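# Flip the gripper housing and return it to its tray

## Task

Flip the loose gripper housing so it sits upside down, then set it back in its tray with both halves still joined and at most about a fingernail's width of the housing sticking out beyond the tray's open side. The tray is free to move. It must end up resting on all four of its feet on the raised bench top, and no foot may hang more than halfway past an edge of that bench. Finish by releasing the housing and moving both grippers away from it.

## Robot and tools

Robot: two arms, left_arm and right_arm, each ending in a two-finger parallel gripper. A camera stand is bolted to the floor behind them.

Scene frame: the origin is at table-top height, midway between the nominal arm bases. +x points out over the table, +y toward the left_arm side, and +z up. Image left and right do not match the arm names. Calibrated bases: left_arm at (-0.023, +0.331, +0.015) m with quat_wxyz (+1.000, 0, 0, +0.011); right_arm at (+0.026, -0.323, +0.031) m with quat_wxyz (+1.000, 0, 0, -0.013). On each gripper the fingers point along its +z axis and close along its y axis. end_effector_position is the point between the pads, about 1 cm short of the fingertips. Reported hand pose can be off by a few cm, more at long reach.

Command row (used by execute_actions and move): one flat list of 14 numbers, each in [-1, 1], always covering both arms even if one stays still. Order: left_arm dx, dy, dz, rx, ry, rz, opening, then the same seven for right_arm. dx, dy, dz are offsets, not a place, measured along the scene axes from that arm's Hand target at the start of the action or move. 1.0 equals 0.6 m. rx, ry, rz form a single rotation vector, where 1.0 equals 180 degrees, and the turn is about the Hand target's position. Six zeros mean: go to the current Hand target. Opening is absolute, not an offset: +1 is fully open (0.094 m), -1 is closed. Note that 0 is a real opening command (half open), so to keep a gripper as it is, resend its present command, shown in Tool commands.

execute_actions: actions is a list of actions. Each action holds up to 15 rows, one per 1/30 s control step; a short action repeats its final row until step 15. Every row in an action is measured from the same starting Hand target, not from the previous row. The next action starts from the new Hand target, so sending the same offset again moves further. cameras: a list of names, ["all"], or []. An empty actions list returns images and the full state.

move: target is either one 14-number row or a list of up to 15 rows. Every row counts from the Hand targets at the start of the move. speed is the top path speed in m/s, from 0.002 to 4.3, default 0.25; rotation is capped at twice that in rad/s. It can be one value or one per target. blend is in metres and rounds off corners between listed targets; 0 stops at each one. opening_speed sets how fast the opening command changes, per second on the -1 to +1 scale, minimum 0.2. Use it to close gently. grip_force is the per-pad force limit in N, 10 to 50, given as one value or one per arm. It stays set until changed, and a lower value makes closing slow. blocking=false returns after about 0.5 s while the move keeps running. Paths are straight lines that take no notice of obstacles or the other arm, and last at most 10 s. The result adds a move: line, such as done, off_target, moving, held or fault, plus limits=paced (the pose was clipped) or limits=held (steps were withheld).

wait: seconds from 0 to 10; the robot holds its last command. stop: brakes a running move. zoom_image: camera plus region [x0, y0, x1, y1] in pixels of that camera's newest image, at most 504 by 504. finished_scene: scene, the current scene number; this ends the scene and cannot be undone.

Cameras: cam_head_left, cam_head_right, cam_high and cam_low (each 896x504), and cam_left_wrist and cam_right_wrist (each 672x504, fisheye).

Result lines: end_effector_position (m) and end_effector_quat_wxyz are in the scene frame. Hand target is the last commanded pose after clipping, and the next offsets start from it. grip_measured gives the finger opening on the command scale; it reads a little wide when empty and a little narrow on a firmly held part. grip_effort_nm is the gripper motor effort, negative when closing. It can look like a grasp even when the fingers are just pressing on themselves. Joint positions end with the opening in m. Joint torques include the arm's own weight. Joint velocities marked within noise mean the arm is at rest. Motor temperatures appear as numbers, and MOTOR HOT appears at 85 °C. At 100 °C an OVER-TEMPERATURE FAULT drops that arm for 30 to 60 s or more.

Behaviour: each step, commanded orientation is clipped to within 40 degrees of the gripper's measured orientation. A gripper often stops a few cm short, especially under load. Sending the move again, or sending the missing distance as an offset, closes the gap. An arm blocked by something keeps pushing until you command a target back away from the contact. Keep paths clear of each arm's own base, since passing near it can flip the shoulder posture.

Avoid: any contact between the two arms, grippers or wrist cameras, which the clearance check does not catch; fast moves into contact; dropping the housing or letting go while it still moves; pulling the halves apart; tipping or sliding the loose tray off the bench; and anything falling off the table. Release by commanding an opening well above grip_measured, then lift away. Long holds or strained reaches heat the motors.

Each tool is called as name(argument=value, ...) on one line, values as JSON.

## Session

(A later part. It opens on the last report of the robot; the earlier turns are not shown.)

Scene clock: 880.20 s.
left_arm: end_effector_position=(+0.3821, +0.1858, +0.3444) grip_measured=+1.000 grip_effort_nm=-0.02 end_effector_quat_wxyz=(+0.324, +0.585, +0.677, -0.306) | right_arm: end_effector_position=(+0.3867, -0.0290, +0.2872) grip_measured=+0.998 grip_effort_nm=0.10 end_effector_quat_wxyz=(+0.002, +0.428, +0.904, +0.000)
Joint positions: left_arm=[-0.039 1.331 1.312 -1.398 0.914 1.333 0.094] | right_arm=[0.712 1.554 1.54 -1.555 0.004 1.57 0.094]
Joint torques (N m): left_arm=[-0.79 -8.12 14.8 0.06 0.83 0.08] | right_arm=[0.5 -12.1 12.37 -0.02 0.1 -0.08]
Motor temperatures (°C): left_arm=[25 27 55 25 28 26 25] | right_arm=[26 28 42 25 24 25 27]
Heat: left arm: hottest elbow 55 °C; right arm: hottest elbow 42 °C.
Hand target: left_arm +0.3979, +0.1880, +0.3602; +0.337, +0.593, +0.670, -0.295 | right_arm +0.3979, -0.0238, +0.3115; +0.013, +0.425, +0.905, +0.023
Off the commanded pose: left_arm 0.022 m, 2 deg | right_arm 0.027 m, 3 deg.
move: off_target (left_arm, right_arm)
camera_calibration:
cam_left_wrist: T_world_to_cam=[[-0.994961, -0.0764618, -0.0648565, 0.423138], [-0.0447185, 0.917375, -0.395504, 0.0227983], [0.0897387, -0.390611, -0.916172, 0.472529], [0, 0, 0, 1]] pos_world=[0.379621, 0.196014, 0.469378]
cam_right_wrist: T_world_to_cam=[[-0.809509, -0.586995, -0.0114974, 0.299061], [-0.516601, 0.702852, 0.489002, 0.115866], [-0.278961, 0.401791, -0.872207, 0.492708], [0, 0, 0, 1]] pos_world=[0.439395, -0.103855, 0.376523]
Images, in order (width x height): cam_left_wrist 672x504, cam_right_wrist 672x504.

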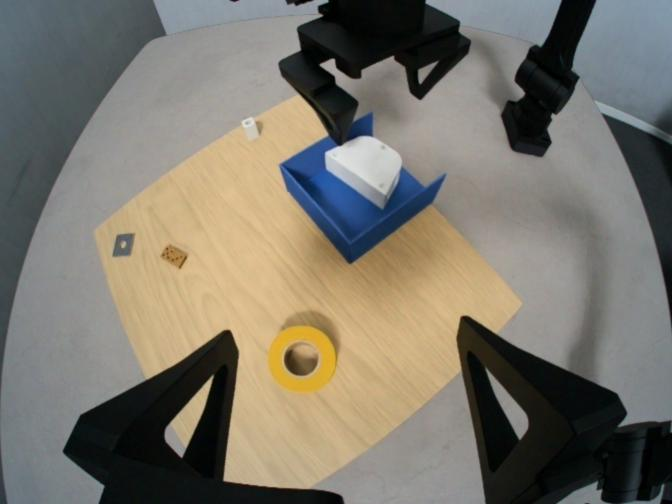

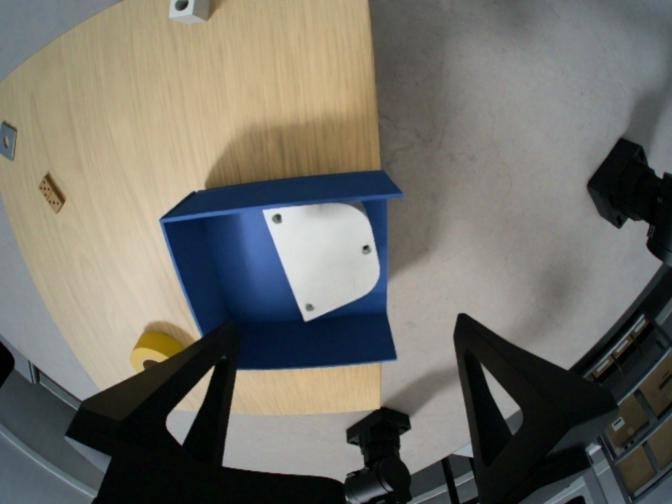

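move(target=[0, 0, 0, 0, 0, 0, 1, 0, 0, 0, -0.0187, 0.0024, 0.5262, 1], speed=0.6)

move(target=[0, 0, 0, 0, 0, 0, 1, 0.002, 0.004, 0, 0, 0, 0.5256, 1], speed=0.6, cameras=["cam_left_wrist", "cam_right_wrist"])

Scene clock: 919.03 s.
left_arm: end_effector_position=(+0.3821, +0.1858, +0.3444) grip_measured=+1.000 grip_effort_nm=-0.03 end_effector_quat_wxyz=(+0.324, +0.585, +0.677, -0.306) | right_arm: end_effector_position=(+0.3848, -0.0306, +0.2972) grip_measured=+0.998 grip_effort_nm=0.09 end_effector_quat_wxyz=(-0.014, -0.376, +0.927, -0.006)
Joint positions: left_arm=[-0.039 1.331 1.312 -1.398 0.914 1.333 0.094] | right_arm=[0.712 1.569 1.582 -1.615 0.004 -0.083 0.094]
Joint torques (N m): left_arm=[-0.67 -8 14.8 -0.1 0.83 0.08] | right_arm=[0.26 -10.52 12.59 -0.01 -0.19 -0.12]
Motor temperatures (°C): left_arm=[25 27 56 25 28 26 25] | right_arm=[26 28 45 25 24 25 27]
Heat: left arm: hottest elbow 56 °C; right arm: hottest elbow 45 °C.
Hand target: left_arm +0.3979, +0.1880, +0.3602; +0.337, +0.593, +0.670, -0.295 | right_arm +0.3979, -0.0239, +0.3117; +0.000, -0.378, +0.926, +0.000
Off the commanded pose: left_arm 0.022 m, 2 deg | right_arm 0.021 m, 2 deg.
move: off_target (left_arm, right_arm)

Scene clock: 921.63 s.
left_arm: end_effector_position=(+0.3821, +0.1858, +0.3444) grip_measured=+1.000 grip_effort_nm=-0.02 end_effector_quat_wxyz=(+0.324, +0.585, +0.677, -0.306) | right_arm: end_effector_position=(+0.3868, -0.0290, +0.2973) grip_measured=+0.998 grip_effort_nm=0.08 end_effector_quat_wxyz=(+0.014, +0.935, -0.354, -0.006)
Joint positions: left_arm=[-0.039 1.331 1.312 -1.398 0.914 1.333 0.094] | right_arm=[0.712 1.576 1.591 -1.617 0.004 -1.732 0.094]
Joint torques (N m): left_arm=[-0.85 -7.88 14.69 -0.05 0.83 0.06] | right_arm=[0.5 -10.81 12.3 -0.05 -0.29 -0.05]
Motor temperatures (°C): left_arm=[25 27 56 25 28 26 25] | right_arm=[26 28 45 25 24 25 27]
Heat: left arm: hottest elbow 56 °C; right arm: hottest elbow 45 °C.
Hand target: left_arm +0.3979, +0.1880, +0.3602; +0.337, +0.593, +0.670, -0.295 | right_arm +0.3991, -0.0215, +0.3115; +0.000, +0.937, -0.350, +0.000
Off the commanded pose: left_arm 0.022 m, 2 deg | right_arm 0.020 m, 2 deg.
move: off_target (left_arm, right_arm)
camera_calibration:
cam_left_wrist: T_world_to_cam=[[-0.994961, -0.0764618, -0.0648565, 0.423138], [-0.0447185, 0.917375, -0.395504, 0.0227983], [0.0897387, -0.390611, -0.916172, 0.472529], [0, 0, 0, 1]] pos_world=[0.379621, 0.196014, 0.469378]
cam_right_wrist: T_world_to_cam=[[0.704545, 0.70845, -0.0413998, -0.239931], [0.631213, -0.598935, 0.492795, -0.371815], [0.324325, -0.373329, -0.86916, 0.244794], [0, 0, 0, 1]] pos_world=[0.324344, 0.0386749, 0.386061]
Images, in order (width x height): cam_left_wrist 672x504, cam_right_wrist 672x504.

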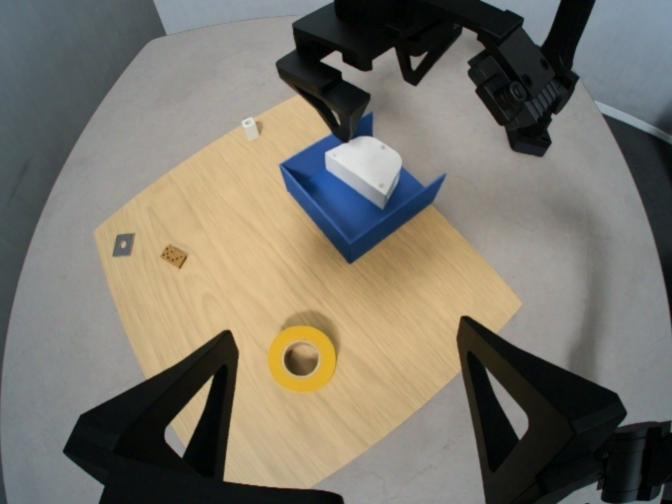

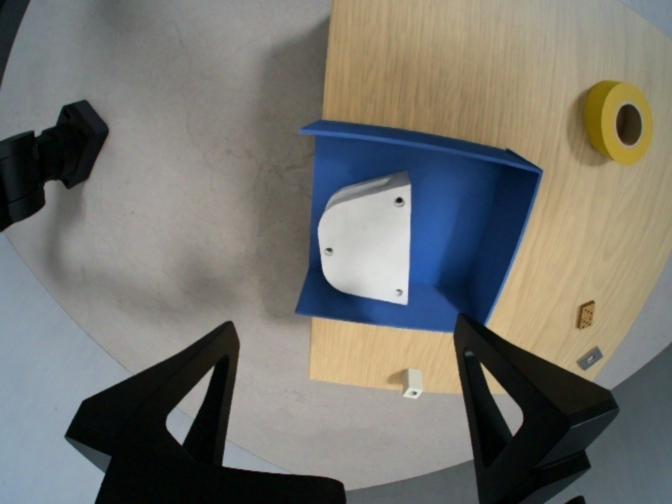

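move(target=[0, 0, 0, 0, 0, 0, 1, -0.0127, -0.0017, -0.0925, 0, 0, 0, 1], speed=0.1, cameras=["cam_left_wrist", "cam_right_wrist"])

zoom_image(camera="cam_right_wrist", region=[200, 140, 560, 420])

zoom_image(camera="cam_left_wrist", region=[270, 70, 430, 250])

Scene clock: 935.93 s.
left_arm: end_effector_position=(+0.3821, +0.1858, +0.3444) grip_measured=+1.000 grip_effort_nm=-0.03 end_effector_quat_wxyz=(+0.324, +0.585, +0.677, -0.306) | right_arm: end_effector_position=(+0.3910, -0.0255, +0.2592) grip_measured=+0.998 grip_effort_nm=0.08 end_effector_quat_wxyz=(+0.002, +0.936, -0.353, +0.001)
Joint positions: left_arm=[-0.039 1.331 1.312 -1.398 0.914 1.333 0.094] | right_arm=[0.712 1.576 1.491 -1.49 0.004 -1.733 0.094]
Joint torques (N m): left_arm=[-0.85 -7.77 14.8 0.01 0.82 0.08] | right_arm=[1.49 -11.4 7.8 0.92 -0.3 -0.01]
Motor temperatures (°C): left_arm=[25 27 56 25 28 26 25] | right_arm=[26 28 46 25 24 25 27]
Heat: left arm: hottest elbow 56 °C; right arm: hottest elbow 46 °C.
Hand target: left_arm +0.3979, +0.1880, +0.3602; +0.337, +0.593, +0.670, -0.295 | right_arm +0.3915, -0.0225, +0.2560; +0.000, +0.937, -0.350, +0.000
Off the commanded pose: left_arm 0.022 m, 2 deg | right_arm 0.004 m, 0 deg.
move: off_target (left_arm)
camera_calibration:
cam_left_wrist: T_world_to_cam=[[-0.994961, -0.0764618, -0.0648565, 0.423138], [-0.0447185, 0.917375, -0.395504, 0.0227983], [0.0897387, -0.390611, -0.916172, 0.472529], [0, 0, 0, 1]] pos_world=[0.379621, 0.196014, 0.469378]
cam_right_wrist: T_world_to_cam=[[0.704542, 0.709523, -0.0140705, -0.254051], [0.621329, -0.607144, 0.495304, -0.350651], [0.342887, -0.357705, -0.868606, 0.204597], [0, 0, 0, 1]] pos_world=[0.326705, 0.0405446, 0.347819]
Images, in order (width x height): cam_left_wrist 672x504, cam_right_wrist 672x504.

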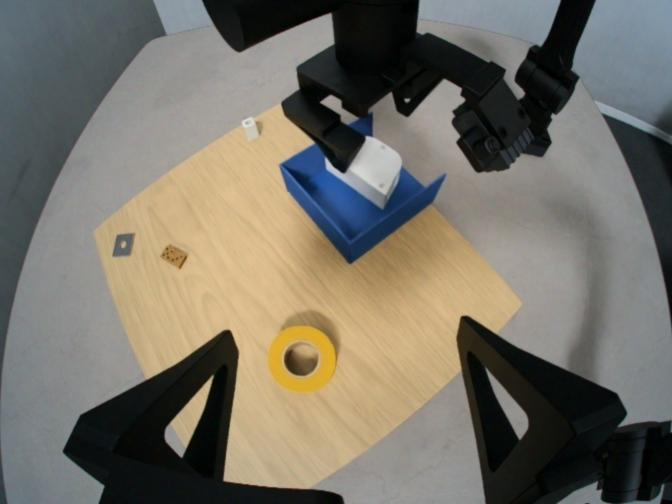

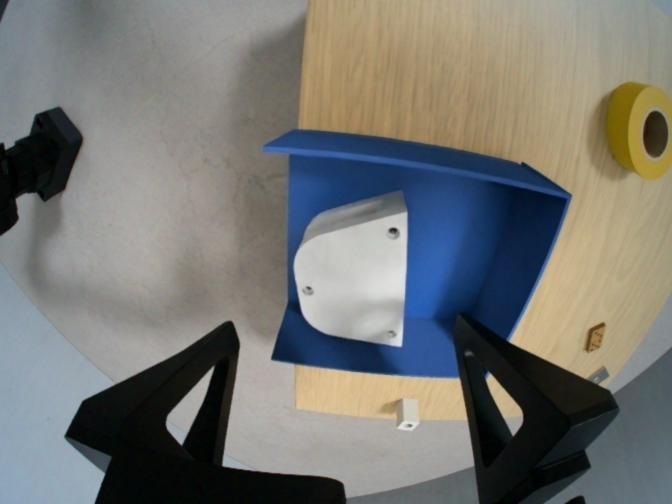

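Scaled by 1.400 from the camera's 672x504 image, which has a finer 960x720 frame.

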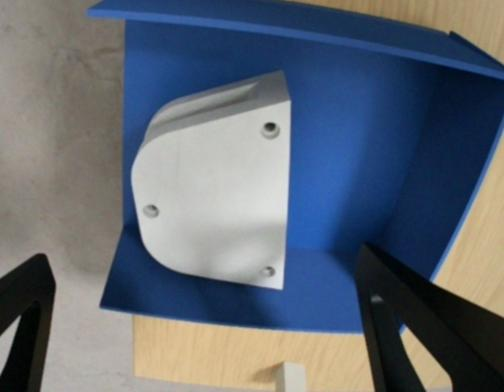

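Scaled by 2.800 from the camera's 672x504 image, which has a finer 960x720 frame.

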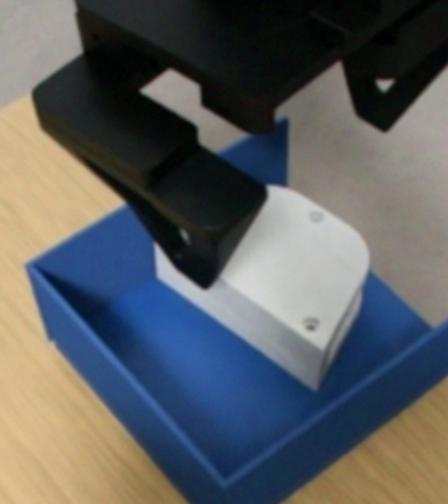

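move(target=[0, 0, 0, 0, 0, 0, 1, 0.0015, 0.0015, -0.0758, 0, 0, 0, 1], speed=0.06, cameras=["cam_left_wrist", "cam_right_wrist"])

zoom_image(camera="cam_right_wrist", region=[200, 180, 560, 460])

zoom_image(camera="cam_left_wrist", region=[270, 70, 430, 250])

Scene clock: 943.77 s.
left_arm: end_effector_position=(+0.3821, +0.1858, +0.3444) grip_measured=+1.000 grip_effort_nm=-0.03 end_effector_quat_wxyz=(+0.324, +0.585, +0.677, -0.306) | right_arm: end_effector_position=(+0.3917, -0.0249, +0.2175) grip_measured=+0.998 grip_effort_nm=0.08 end_effector_quat_wxyz=(-0.001, +0.936, -0.353, +0.003)
Joint positions: left_arm=[-0.039 1.331 1.312 -1.398 0.914 1.333 0.094] | right_arm=[0.712 1.588 1.395 -1.373 0.003 -1.733 0.094]
Joint torques (N m): left_arm=[-0.73 -8 14.74 -0.01 0.78 0.09] | right_arm=[1.38 -11.28 7.71 0.55 -0.3 0]
Motor temperatures (°C): left_arm=[25 27 56 25 28 26 25] | right_arm=[26 28 45 25 24 25 27]
Heat: left arm: hottest elbow 56 °C; right arm: hottest elbow 45 °C.
Hand target: left_arm +0.3979, +0.1880, +0.3602; +0.337, +0.593, +0.670, -0.295 | right_arm +0.3924, -0.0215, +0.2107; +0.000, +0.937, -0.350, +0.000
Off the commanded pose: left_arm 0.022 m, 2 deg | right_arm 0.008 m, 1 deg.
move: off_target (left_arm)
camera_calibration:
cam_left_wrist: T_world_to_cam=[[-0.994961, -0.0764618, -0.0648565, 0.423138], [-0.0447185, 0.917375, -0.395504, 0.0227983], [0.0897387, -0.390611, -0.916172, 0.472529], [0, 0, 0, 1]] pos_world=[0.379621, 0.196014, 0.469378]
cam_right_wrist: T_world_to_cam=[[0.704628, 0.709555, -0.00567578, -0.257292], [0.618221, -0.609963, 0.495729, -0.328944], [0.348285, -0.352813, -0.868459, 0.166421], [0, 0, 0, 1]] pos_world=[0.326694, 0.0406343, 0.306136]
Images, in order (width x height): cam_left_wrist 672x504, cam_right_wrist 672x504.

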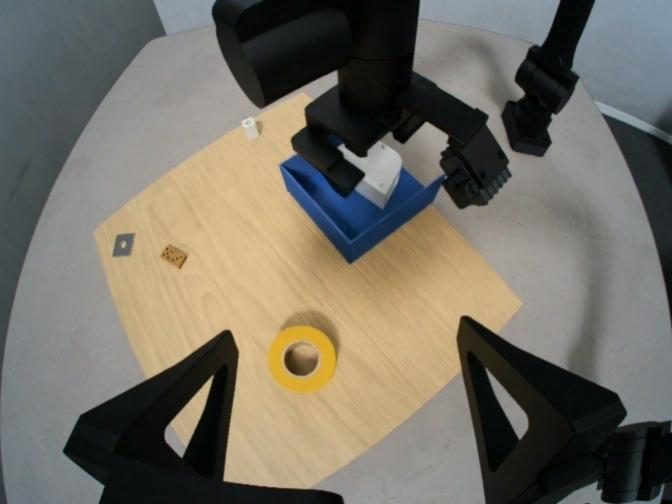

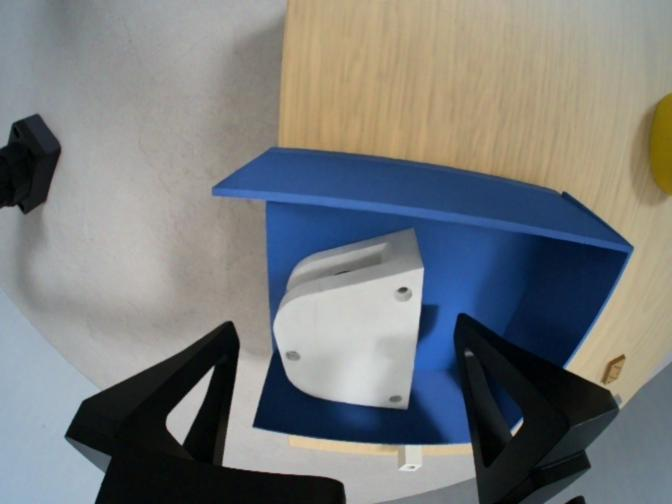

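Scaled by 1.400 from the camera's 672x504 image, which has a finer 960x720 frame.

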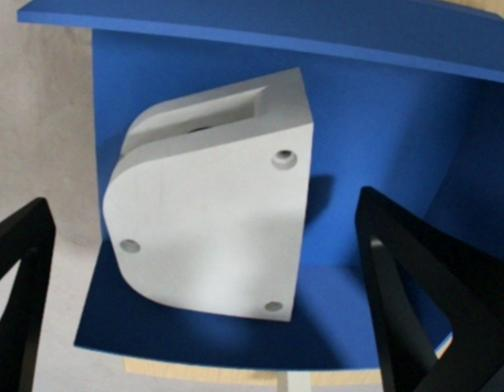

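Scaled by 2.800 from the camera's 672x504 image, which has a finer 960x720 frame.

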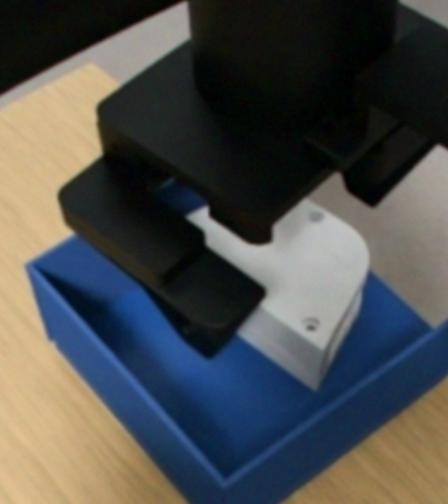

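move(target=[0, 0, 0, 0, 0, 0, 1, 0, 0, 0, 0, 0, 0, 0.05], grip_force=[50, 25], opening_speed=0.4, cameras=["cam_left_wrist", "cam_right_wrist"])

zoom_image(camera="cam_right_wrist", region=[200, 180, 560, 460])

zoom_image(camera="cam_left_wrist", region=[270, 70, 430, 250])

Scene clock: 960.30 s.
left_arm: end_effector_position=(+0.3821, +0.1858, +0.3444) grip_measured=+1.000 grip_effort_nm=-0.02 end_effector_quat_wxyz=(+0.324, +0.585, +0.677, -0.306) | right_arm: end_effector_position=(+0.3917, -0.0249, +0.2175) grip_measured=+0.131 grip_effort_nm=-0.51 end_effector_quat_wxyz=(-0.001, +0.936, -0.353, +0.003)
Joint positions: left_arm=[-0.039 1.331 1.312 -1.398 0.914 1.333 0.094] | right_arm=[0.712 1.588 1.395 -1.373 0.003 -1.733 0.053]
Joint torques (N m): left_arm=[-0.73 -7.82 14.68 -0.03 0.83 0.08] | right_arm=[1.38 -10.81 7.68 0.69 -0.3 0]
Motor temperatures (°C): left_arm=[25 27 56 25 28 26 25] | right_arm=[26 27 44 25 24 25 26]
Heat: left arm: hottest elbow 56 °C; right arm: hottest elbow 44 °C.
Hand target: left_arm +0.3979, +0.1880, +0.3602; +0.337, +0.593, +0.670, -0.295 | right_arm +0.3924, -0.0215, +0.2107; +0.000, +0.937, -0.350, +0.000
Off the commanded pose: left_arm 0.022 m, 2 deg | right_arm 0.008 m, 1 deg.
grip_force (N): 50, 25
move: off_target (left_arm)
camera_calibration:
cam_left_wrist: T_world_to_cam=[[-0.994961, -0.0764618, -0.0648565, 0.423138], [-0.0447185, 0.917375, -0.395504, 0.0227983], [0.0897387, -0.390611, -0.916172, 0.472529], [0, 0, 0, 1]] pos_world=[0.379621, 0.196014, 0.469378]
cam_right_wrist: T_world_to_cam=[[0.704628, 0.709555, -0.00567578, -0.257292], [0.618221, -0.609963, 0.495729, -0.328944], [0.348285, -0.352813, -0.868459, 0.166421], [0, 0, 0, 1]] pos_world=[0.326694, 0.0406343, 0.306136]
Images, in order (width x height): cam_left_wrist 672x504, cam_right_wrist 672x504.

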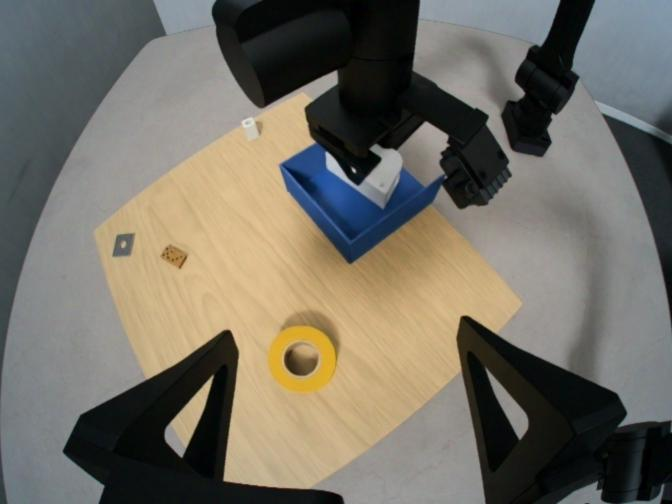

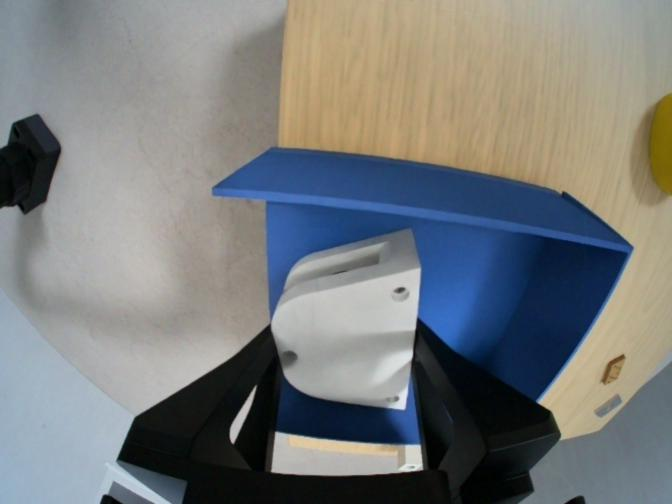

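Scaled by 1.400 from the camera's 672x504 image, which has a finer 960x720 frame.

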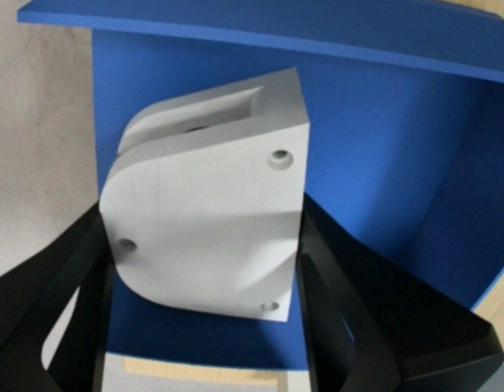

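Scaled by 2.800 from the camera's 672x504 image, which has a finer 960x720 frame.

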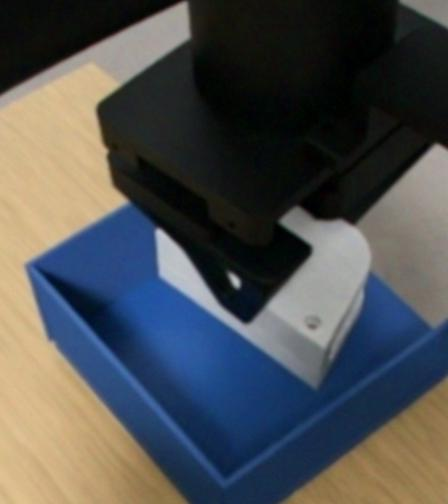

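move(target=[0, 0, 0, 0, 0, 0, 1, 0, 0, 0, 0, 0, 0, -0.1], opening_speed=0.4)

move(target=[0, 0, 0, 0, 0, 0, 1, 0, 0, 0.23, 0, 0, 0, -0.1], speed=0.1, cameras=["cam_left_wrist", "cam_right_wrist"])

zoom_image(camera="cam_right_wrist", region=[200, 180, 560, 460])

zoom_image(camera="cam_left_wrist", region=[270, 20, 450, 200])

Scene clock: 967.00 s.
left_arm: end_effector_position=(+0.3821, +0.1858, +0.3444) grip_measured=+1.000 grip_effort_nm=-0.03 end_effector_quat_wxyz=(+0.324, +0.585, +0.677, -0.306) | right_arm: end_effector_position=(+0.3917, -0.0249, +0.2175) grip_measured=+0.130 grip_effort_nm=-0.58 end_effector_quat_wxyz=(-0.001, +0.936, -0.353, +0.003)
Joint positions: left_arm=[-0.039 1.331 1.312 -1.398 0.914 1.333 0.094] | right_arm=[0.712 1.588 1.395 -1.373 0.003 -1.733 0.053]
Joint torques (N m): left_arm=[-0.56 -8.12 14.64 0.05 0.81 0.1] | right_arm=[1.38 -10.87 7.65 0.65 -0.3 0]
Motor temperatures (°C): left_arm=[25 27 56 25 28 26 25] | right_arm=[26 27 43 25 24 25 27]
Heat: left arm: hottest elbow 56 °C; right arm: hottest elbow 43 °C.
Hand target: left_arm +0.3979, +0.1880, +0.3602; +0.337, +0.593, +0.670, -0.295 | right_arm +0.3924, -0.0215, +0.2107; +0.000, +0.937, -0.350, +0.000
Off the commanded pose: left_arm 0.022 m, 2 deg | right_arm 0.008 m, 1 deg.
grip_force (N): 50, 25
move: off_target (left_arm)

Scene clock: 968.90 s.
left_arm: end_effector_position=(+0.3821, +0.1858, +0.3444) grip_measured=+1.000 grip_effort_nm=-0.03 end_effector_quat_wxyz=(+0.324, +0.585, +0.677, -0.306) | right_arm: end_effector_position=(+0.3877, -0.0281, +0.3177) grip_measured=+0.130 grip_effort_nm=-0.58 end_effector_quat_wxyz=(+0.012, +0.935, -0.353, -0.005)
Joint positions: left_arm=[-0.039 1.331 1.312 -1.398 0.914 1.333 0.094] | right_arm=[0.712 1.579 1.648 -1.667 0.003 -1.733 0.053]
Joint torques (N m): left_arm=[-0.85 -7.65 14.75 -0.08 0.83 0.09] | right_arm=[1.26 -13.04 12.34 -0.09 -0.27 -0.01]
Motor temperatures (°C): left_arm=[25 27 56 25 28 26 25] | right_arm=[26 27 43 25 24 25 27]
Heat: left arm: hottest elbow 56 °C; right arm: hottest elbow 43 °C.
Hand target: left_arm +0.3979, +0.1880, +0.3602; +0.337, +0.593, +0.670, -0.295 | right_arm +0.3924, -0.0215, +0.3485; +0.000, +0.937, -0.350, +0.000
Off the commanded pose: left_arm 0.022 m, 2 deg | right_arm 0.032 m, 2 deg.
joint sent to its limit (right arm) — joint 4 (wrist pitch), lower limit. The joint targets still meet the commanded pose.
grip_force (N): 50, 25
move: off_target (left_arm, right_arm)
camera_calibration:
cam_left_wrist: T_world_to_cam=[[-0.994961, -0.0764618, -0.0648565, 0.423138], [-0.0447185, 0.917375, -0.395504, 0.0227983], [0.0897387, -0.390611, -0.916172, 0.472529], [0, 0, 0, 1]] pos_world=[0.379621, 0.196014, 0.469378]
cam_right_wrist: T_world_to_cam=[[0.704099, 0.70913, -0.0371275, -0.241471], [0.630322, -0.600061, 0.492567, -0.381574], [0.327015, -0.370218, -0.869482, 0.261747], [0, 0, 0, 1]] pos_world=[0.324938, 0.0391704, 0.40657]
Images, in order (width x height): cam_left_wrist 672x504, cam_right_wrist 672x504.

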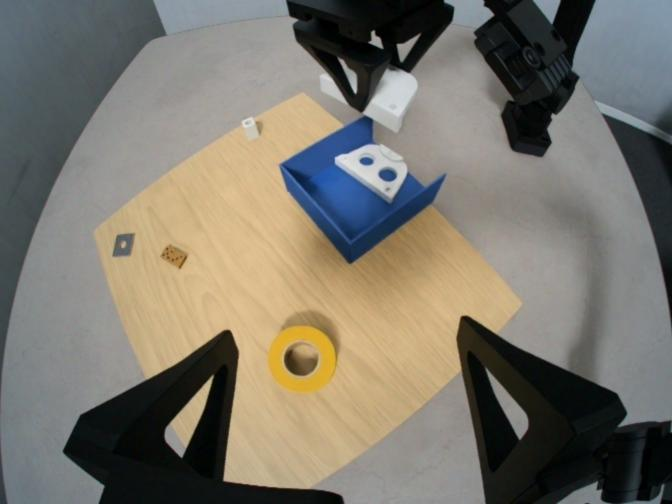

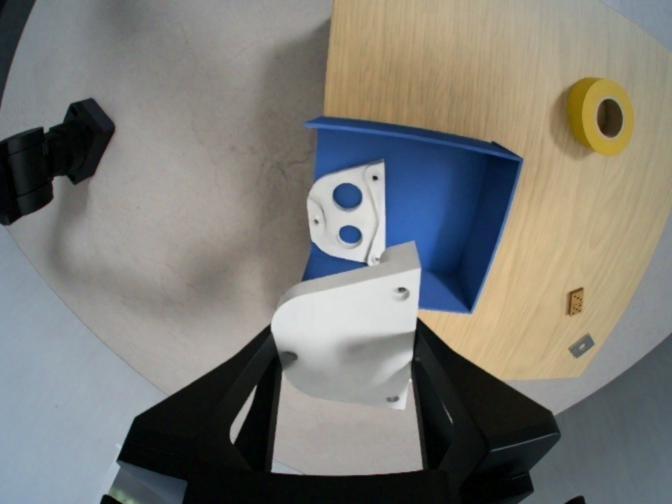

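Scaled by 1.400 from the camera's 672x504 image, which has a finer 960x720 frame.

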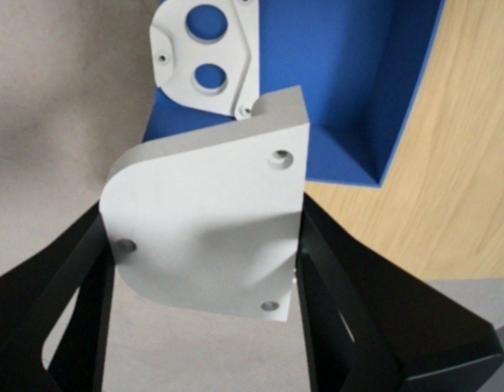

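Scaled by 2.800 from the camera's 672x504 image, which has a finer 960x720 frame.

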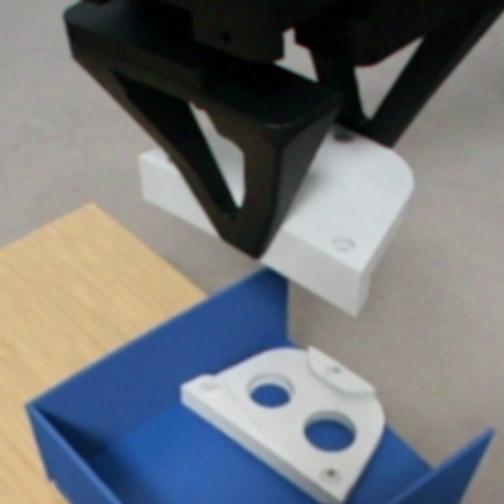

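zoom_image(camera="cam_left_wrist", region=[320, 130, 430, 220])

zoom_image(camera="cam_right_wrist", region=[290, 140, 430, 290])

Scaled by 4.582 from the camera's 672x504 image, which has a finer 960x720 frame.

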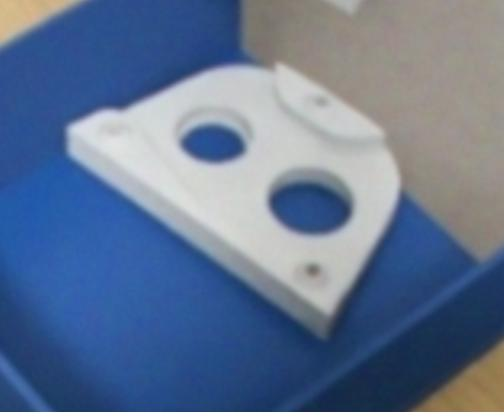

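Scaled by 3.360 from the camera's 672x504 image, which has a finer 960x720 frame.

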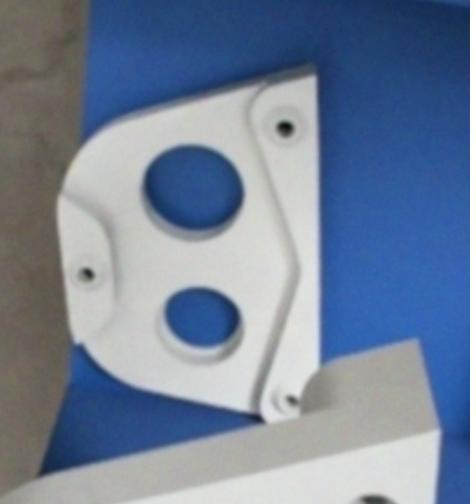

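move(target=[0, 0, 0, 0, 0, 0, 1, -0.0015, -0.0017, -0.1542, 0, 0, 0, -0.1], speed=0.1, cameras=["cam_left_wrist", "cam_right_wrist"])

zoom_image(camera="cam_left_wrist", region=[290, 70, 430, 210])

zoom_image(camera="cam_right_wrist", region=[230, 160, 450, 430])

Scene clock: 1023.90 s.
left_arm: end_effector_position=(+0.3821, +0.1858, +0.3444) grip_measured=+1.000 grip_effort_nm=-0.02 end_effector_quat_wxyz=(+0.324, +0.585, +0.677, -0.306) | right_arm: end_effector_position=(+0.3909, -0.0255, +0.2584) grip_measured=+0.130 grip_effort_nm=-0.58 end_effector_quat_wxyz=(+0.003, +0.936, -0.353, +0.000)
Joint positions: left_arm=[-0.039 1.331 1.312 -1.398 0.914 1.333 0.094] | right_arm=[0.712 1.577 1.49 -1.49 0.003 -1.733 0.053]
Joint torques (N m): left_arm=[-0.5 -7.94 14.67 0.03 0.82 0.11] | right_arm=[1.32 -11.69 7.84 0.8 -0.29 0]
Motor temperatures (°C): left_arm=[25 27 57 25 28 26 25] | right_arm=[26 28 49 25 24 25 27]
Heat: left arm: hottest elbow 57 °C; right arm: hottest elbow 49 °C.
Hand target: left_arm +0.3979, +0.1880, +0.3602; +0.337, +0.593, +0.670, -0.295 | right_arm +0.3915, -0.0225, +0.2560; +0.000, +0.937, -0.350, +0.000
Off the commanded pose: left_arm 0.022 m, 2 deg | right_arm 0.004 m, 1 deg.
grip_force (N): 50, 25
move: off_target (left_arm)
camera_calibration:
cam_left_wrist: T_world_to_cam=[[-0.994961, -0.0764618, -0.0648565, 0.423138], [-0.0447185, 0.917375, -0.395504, 0.0227983], [0.0897387, -0.390611, -0.916172, 0.472529], [0, 0, 0, 1]] pos_world=[0.379621, 0.196014, 0.469378]
cam_right_wrist: T_world_to_cam=[[0.70456, 0.709466, -0.0159047, -0.253504], [0.622129, -0.606734, 0.494803, -0.350297], [0.341396, -0.358513, -0.86886, 0.204542], [0, 0, 0, 1]] pos_world=[0.326709, 0.0406462, 0.347015]
Images, in order (width x height): cam_left_wrist 672x504, cam_right_wrist 672x504.

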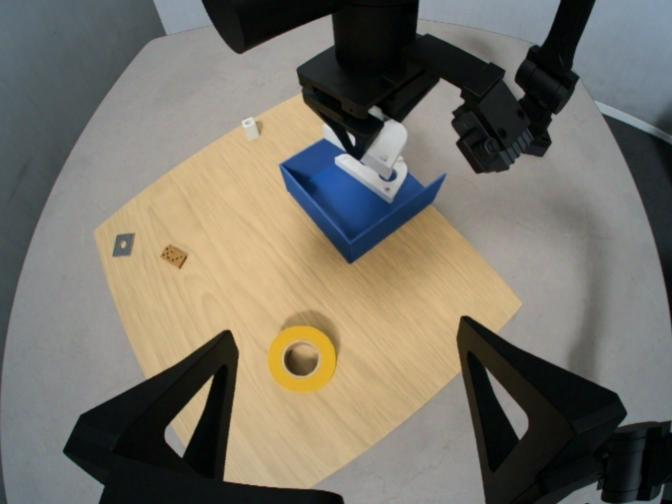

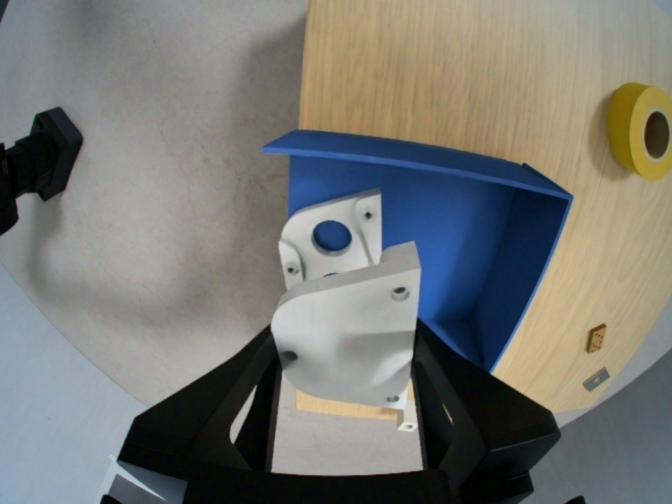

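Scaled by 3.600 from the camera's 672x504 image, which has a finer 960x720 frame.

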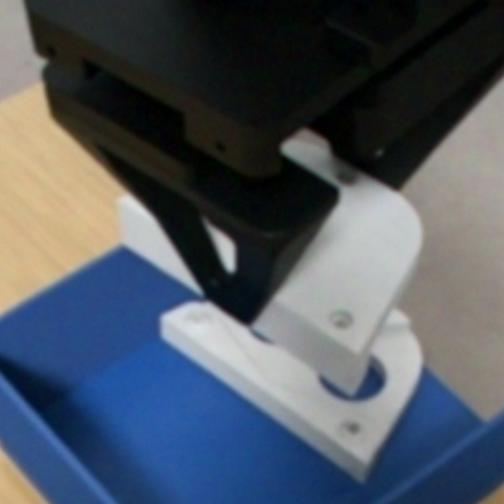

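Scaled by 1.867 from the camera's 672x504 image, which has a finer 960x720 frame.

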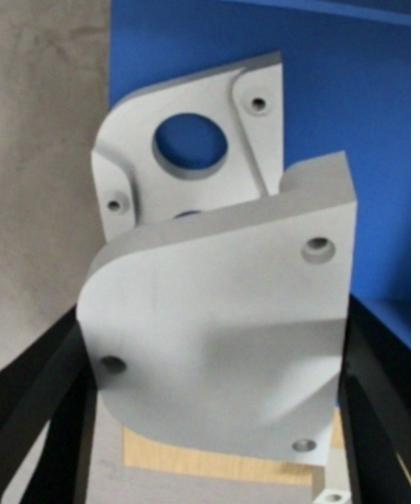

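zoom_image(camera="cam_right_wrist", region=[270, 170, 400, 290])

zoom_image(camera="cam_left_wrist", region=[330, 100, 410, 210])

Scaled by 3.877 from the camera's 672x504 image, which has a finer 960x720 frame.

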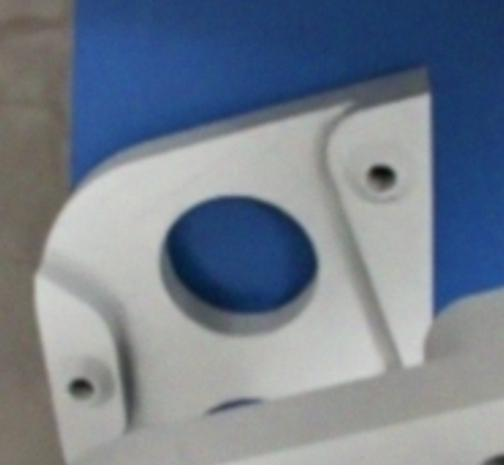

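Scaled by 4.582 from the camera's 672x504 image, which has a finer 960x720 frame.

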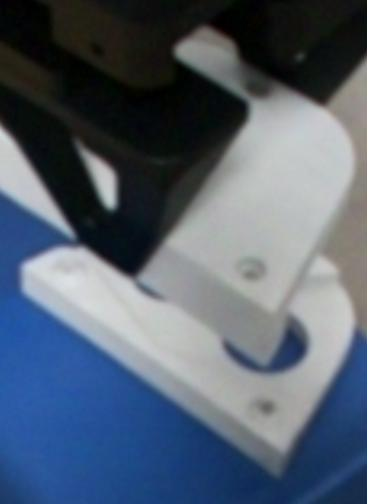

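move(target=[0, 0, 0, 0, 0, 0, 1, -0.0102, -0.0097, -0.045, 0, 0, 0, -0.1], speed=0.05, cameras=["cam_left_wrist", "cam_right_wrist"])

zoom_image(camera="cam_left_wrist", region=[330, 120, 420, 220])

zoom_image(camera="cam_right_wrist", region=[250, 180, 430, 360])

Scene clock: 1068.90 s.
left_arm: end_effector_position=(+0.3821, +0.1858, +0.3444) grip_measured=+1.000 grip_effort_nm=-0.02 end_effector_quat_wxyz=(+0.324, +0.585, +0.677, -0.306) | right_arm: end_effector_position=(+0.3853, -0.0301, +0.2259) grip_measured=+0.130 grip_effort_nm=-0.58 end_effector_quat_wxyz=(+0.008, +0.935, -0.353, -0.003)
Joint positions: left_arm=[-0.039 1.331 1.312 -1.398 0.914 1.333 0.094] | right_arm=[0.712 1.577 1.405 -1.416 0.003 -1.733 0.053]
Joint torques (N m): left_arm=[-0.67 -7.82 14.82 0.03 0.84 0.09] | right_arm=[1.2 -11.99 7.58 0.73 -0.29 -0.02]
Motor temperatures (°C): left_arm=[25 27 58 25 28 26 25] | right_arm=[26 29 43 25 24 25 27]
Heat: left arm: hottest elbow 58 °C; right arm: hottest elbow 43 °C.
Hand target: left_arm +0.3979, +0.1880, +0.3602; +0.337, +0.593, +0.670, -0.295 | right_arm +0.3853, -0.0284, +0.2290; +0.000, +0.937, -0.350, +0.000
Off the commanded pose: left_arm 0.022 m, 2 deg | right_arm 0.004 m, 1 deg.
grip_force (N): 50, 25
move: off_target (left_arm)
camera_calibration:
cam_left_wrist: T_world_to_cam=[[-0.994961, -0.0764618, -0.0648565, 0.423138], [-0.0447185, 0.917375, -0.395504, 0.0227983], [0.0897387, -0.390611, -0.916172, 0.472529], [0, 0, 0, 1]] pos_world=[0.379621, 0.196014, 0.469378]
cam_right_wrist: T_world_to_cam=[[0.70432, 0.709329, -0.0280359, -0.24392], [0.62683, -0.602896, 0.493559, -0.335008], [0.333193, -0.365197, -0.86926, 0.179672], [0, 0, 0, 1]] pos_world=[0.321925, 0.0366601, 0.314689]
Images, in order (width x height): cam_left_wrist 672x504, cam_right_wrist 672x504.

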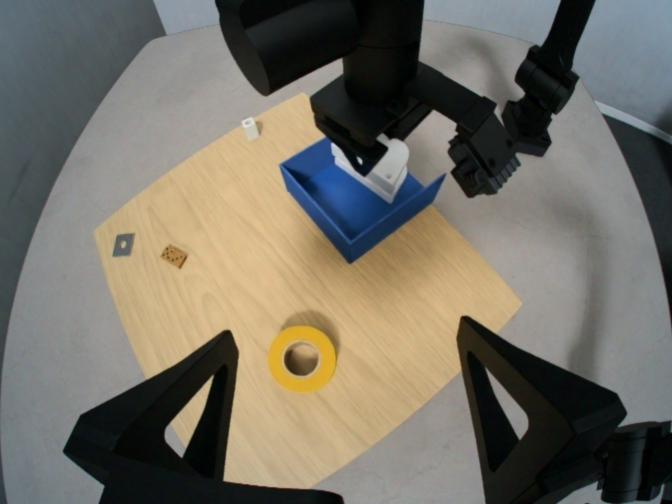

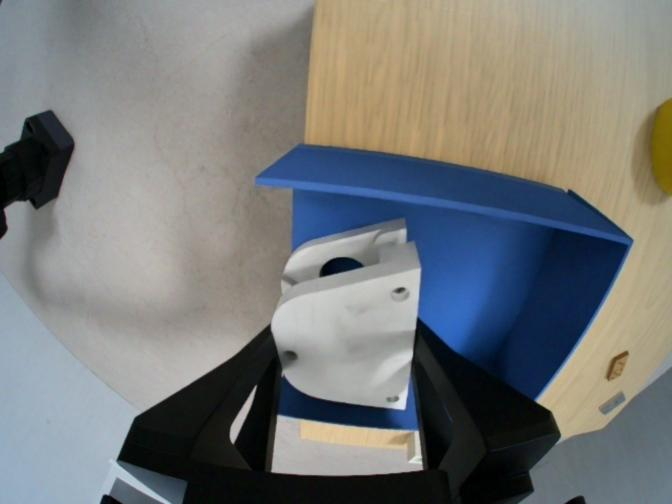

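Scaled by 5.040 from the camera's 672x504 image, which has a finer 960x720 frame.

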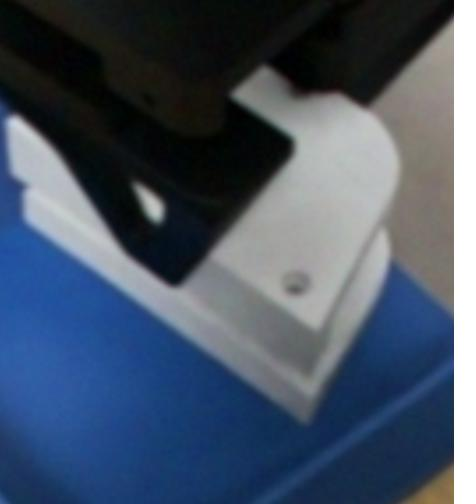

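Scaled by 2.800 from the camera's 672x504 image, which has a finer 960x720 frame.

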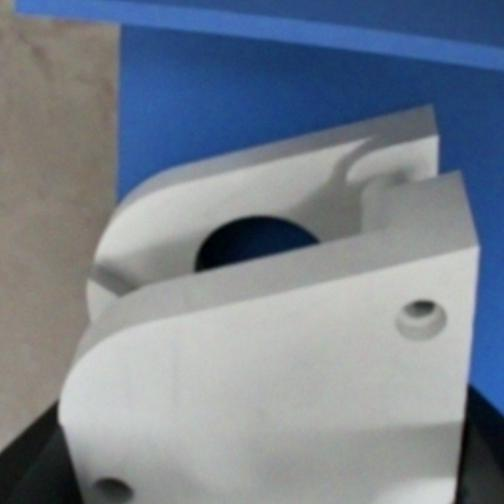

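zoom_image(camera="cam_right_wrist", region=[370, 200, 440, 290])

zoom_image(camera="cam_right_wrist", region=[265, 240, 345, 320])

Scaled by 5.600 from the camera's 672x504 image, which has a finer 960x720 frame.

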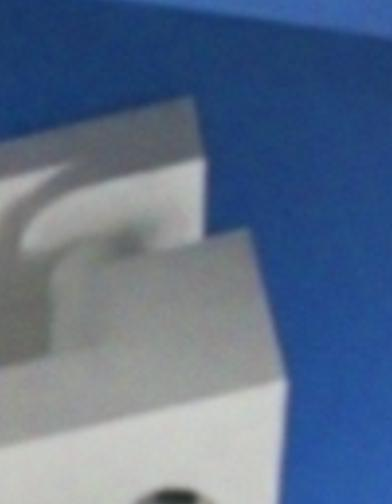

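Scaled by 6.300 from the camera's 672x504 image, which has a finer 960x720 frame.

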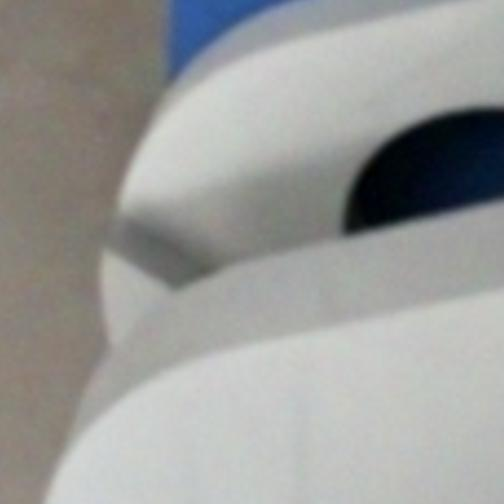

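move(target=[0, 0, 0, 0, 0, 0, 1, -0.0022, -0.001, -0.0125, 0, 0, 0, -0.1], speed=0.03, cameras=["cam_left_wrist", "cam_right_wrist"])

zoom_image(camera="cam_left_wrist", region=[330, 120, 420, 220])

zoom_image(camera="cam_right_wrist", region=[250, 180, 430, 360])

Scene clock: 1097.03 s.
left_arm: end_effector_position=(+0.3821, +0.1858, +0.3444) grip_measured=+1.000 grip_effort_nm=-0.03 end_effector_quat_wxyz=(+0.324, +0.585, +0.677, -0.306) | right_arm: end_effector_position=(+0.3842, -0.0310, +0.2184) grip_measured=+0.130 grip_effort_nm=-0.58 end_effector_quat_wxyz=(+0.008, +0.935, -0.353, -0.003)
Joint positions: left_arm=[-0.039 1.331 1.312 -1.398 0.914 1.333 0.094] | right_arm=[0.712 1.577 1.385 -1.396 0.003 -1.733 0.053]
Joint torques (N m): left_arm=[-0.91 -7.59 14.78 0.16 0.81 0.06] | right_arm=[1.26 -12.45 7.57 0.64 -0.29 0]
Motor temperatures (°C): left_arm=[25 27 58 25 28 26 25] | right_arm=[26 29 41 25 24 25 27]
Heat: left arm: hottest elbow 58 °C; right arm: hottest elbow 41 °C.
Hand target: left_arm +0.3979, +0.1880, +0.3602; +0.337, +0.593, +0.670, -0.295 | right_arm +0.3840, -0.0290, +0.2214; +0.000, +0.937, -0.350, +0.000
Off the commanded pose: left_arm 0.022 m, 2 deg | right_arm 0.004 m, 1 deg.
grip_force (N): 50, 25
move: off_target (left_arm)
camera_calibration:
cam_left_wrist: T_world_to_cam=[[-0.994961, -0.0764618, -0.0648565, 0.423138], [-0.0447185, 0.917375, -0.395504, 0.0227983], [0.0897387, -0.390611, -0.916172, 0.472529], [0, 0, 0, 1]] pos_world=[0.379621, 0.196014, 0.469378]
cam_right_wrist: T_world_to_cam=[[0.70432, 0.709329, -0.0280359, -0.242788], [0.62683, -0.602896, 0.493559, -0.331099], [0.333193, -0.365197, -0.86926, 0.173227], [0, 0, 0, 1]] pos_world=[0.320825, 0.0358601, 0.307189]
Images, in order (width x height): cam_left_wrist 672x504, cam_right_wrist 672x504.

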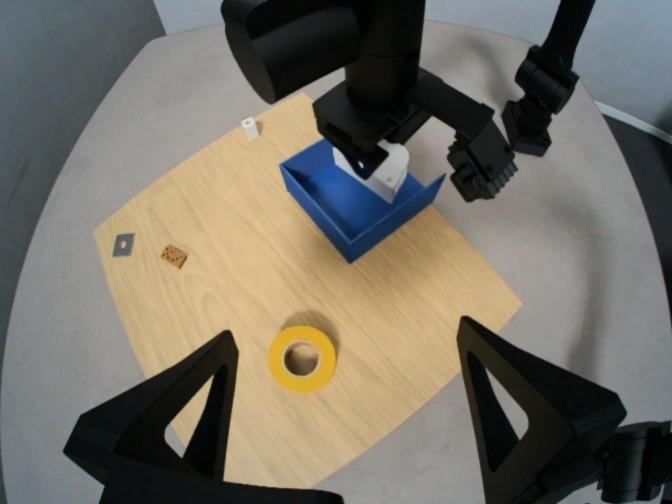

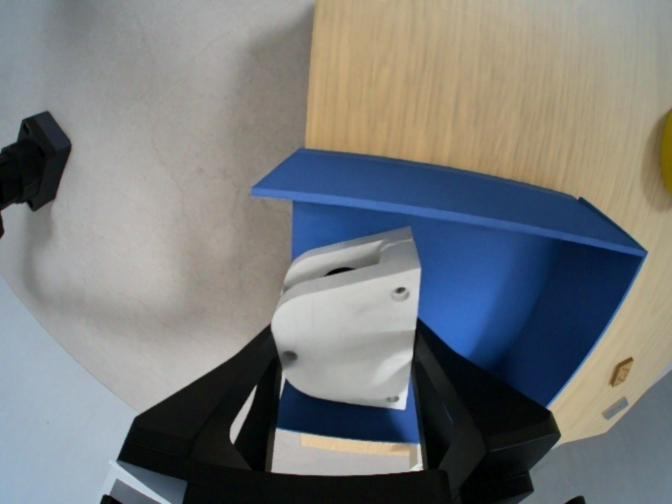

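Scaled by 5.040 from the camera's 672x504 image, which has a finer 960x720 frame.

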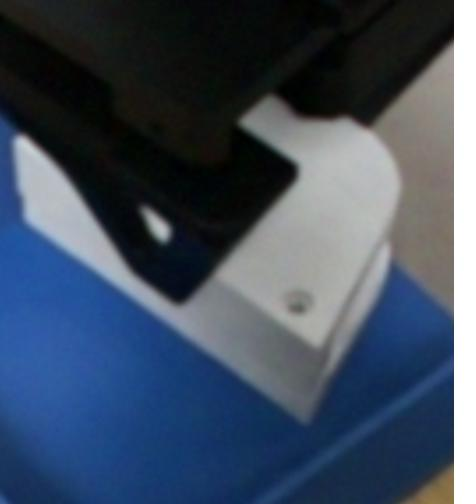

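Scaled by 2.800 from the camera's 672x504 image, which has a finer 960x720 frame.

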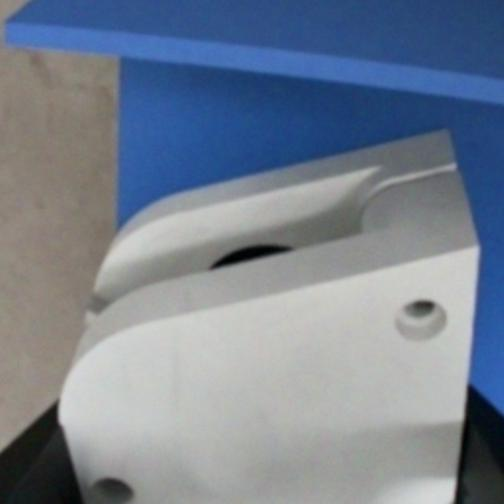

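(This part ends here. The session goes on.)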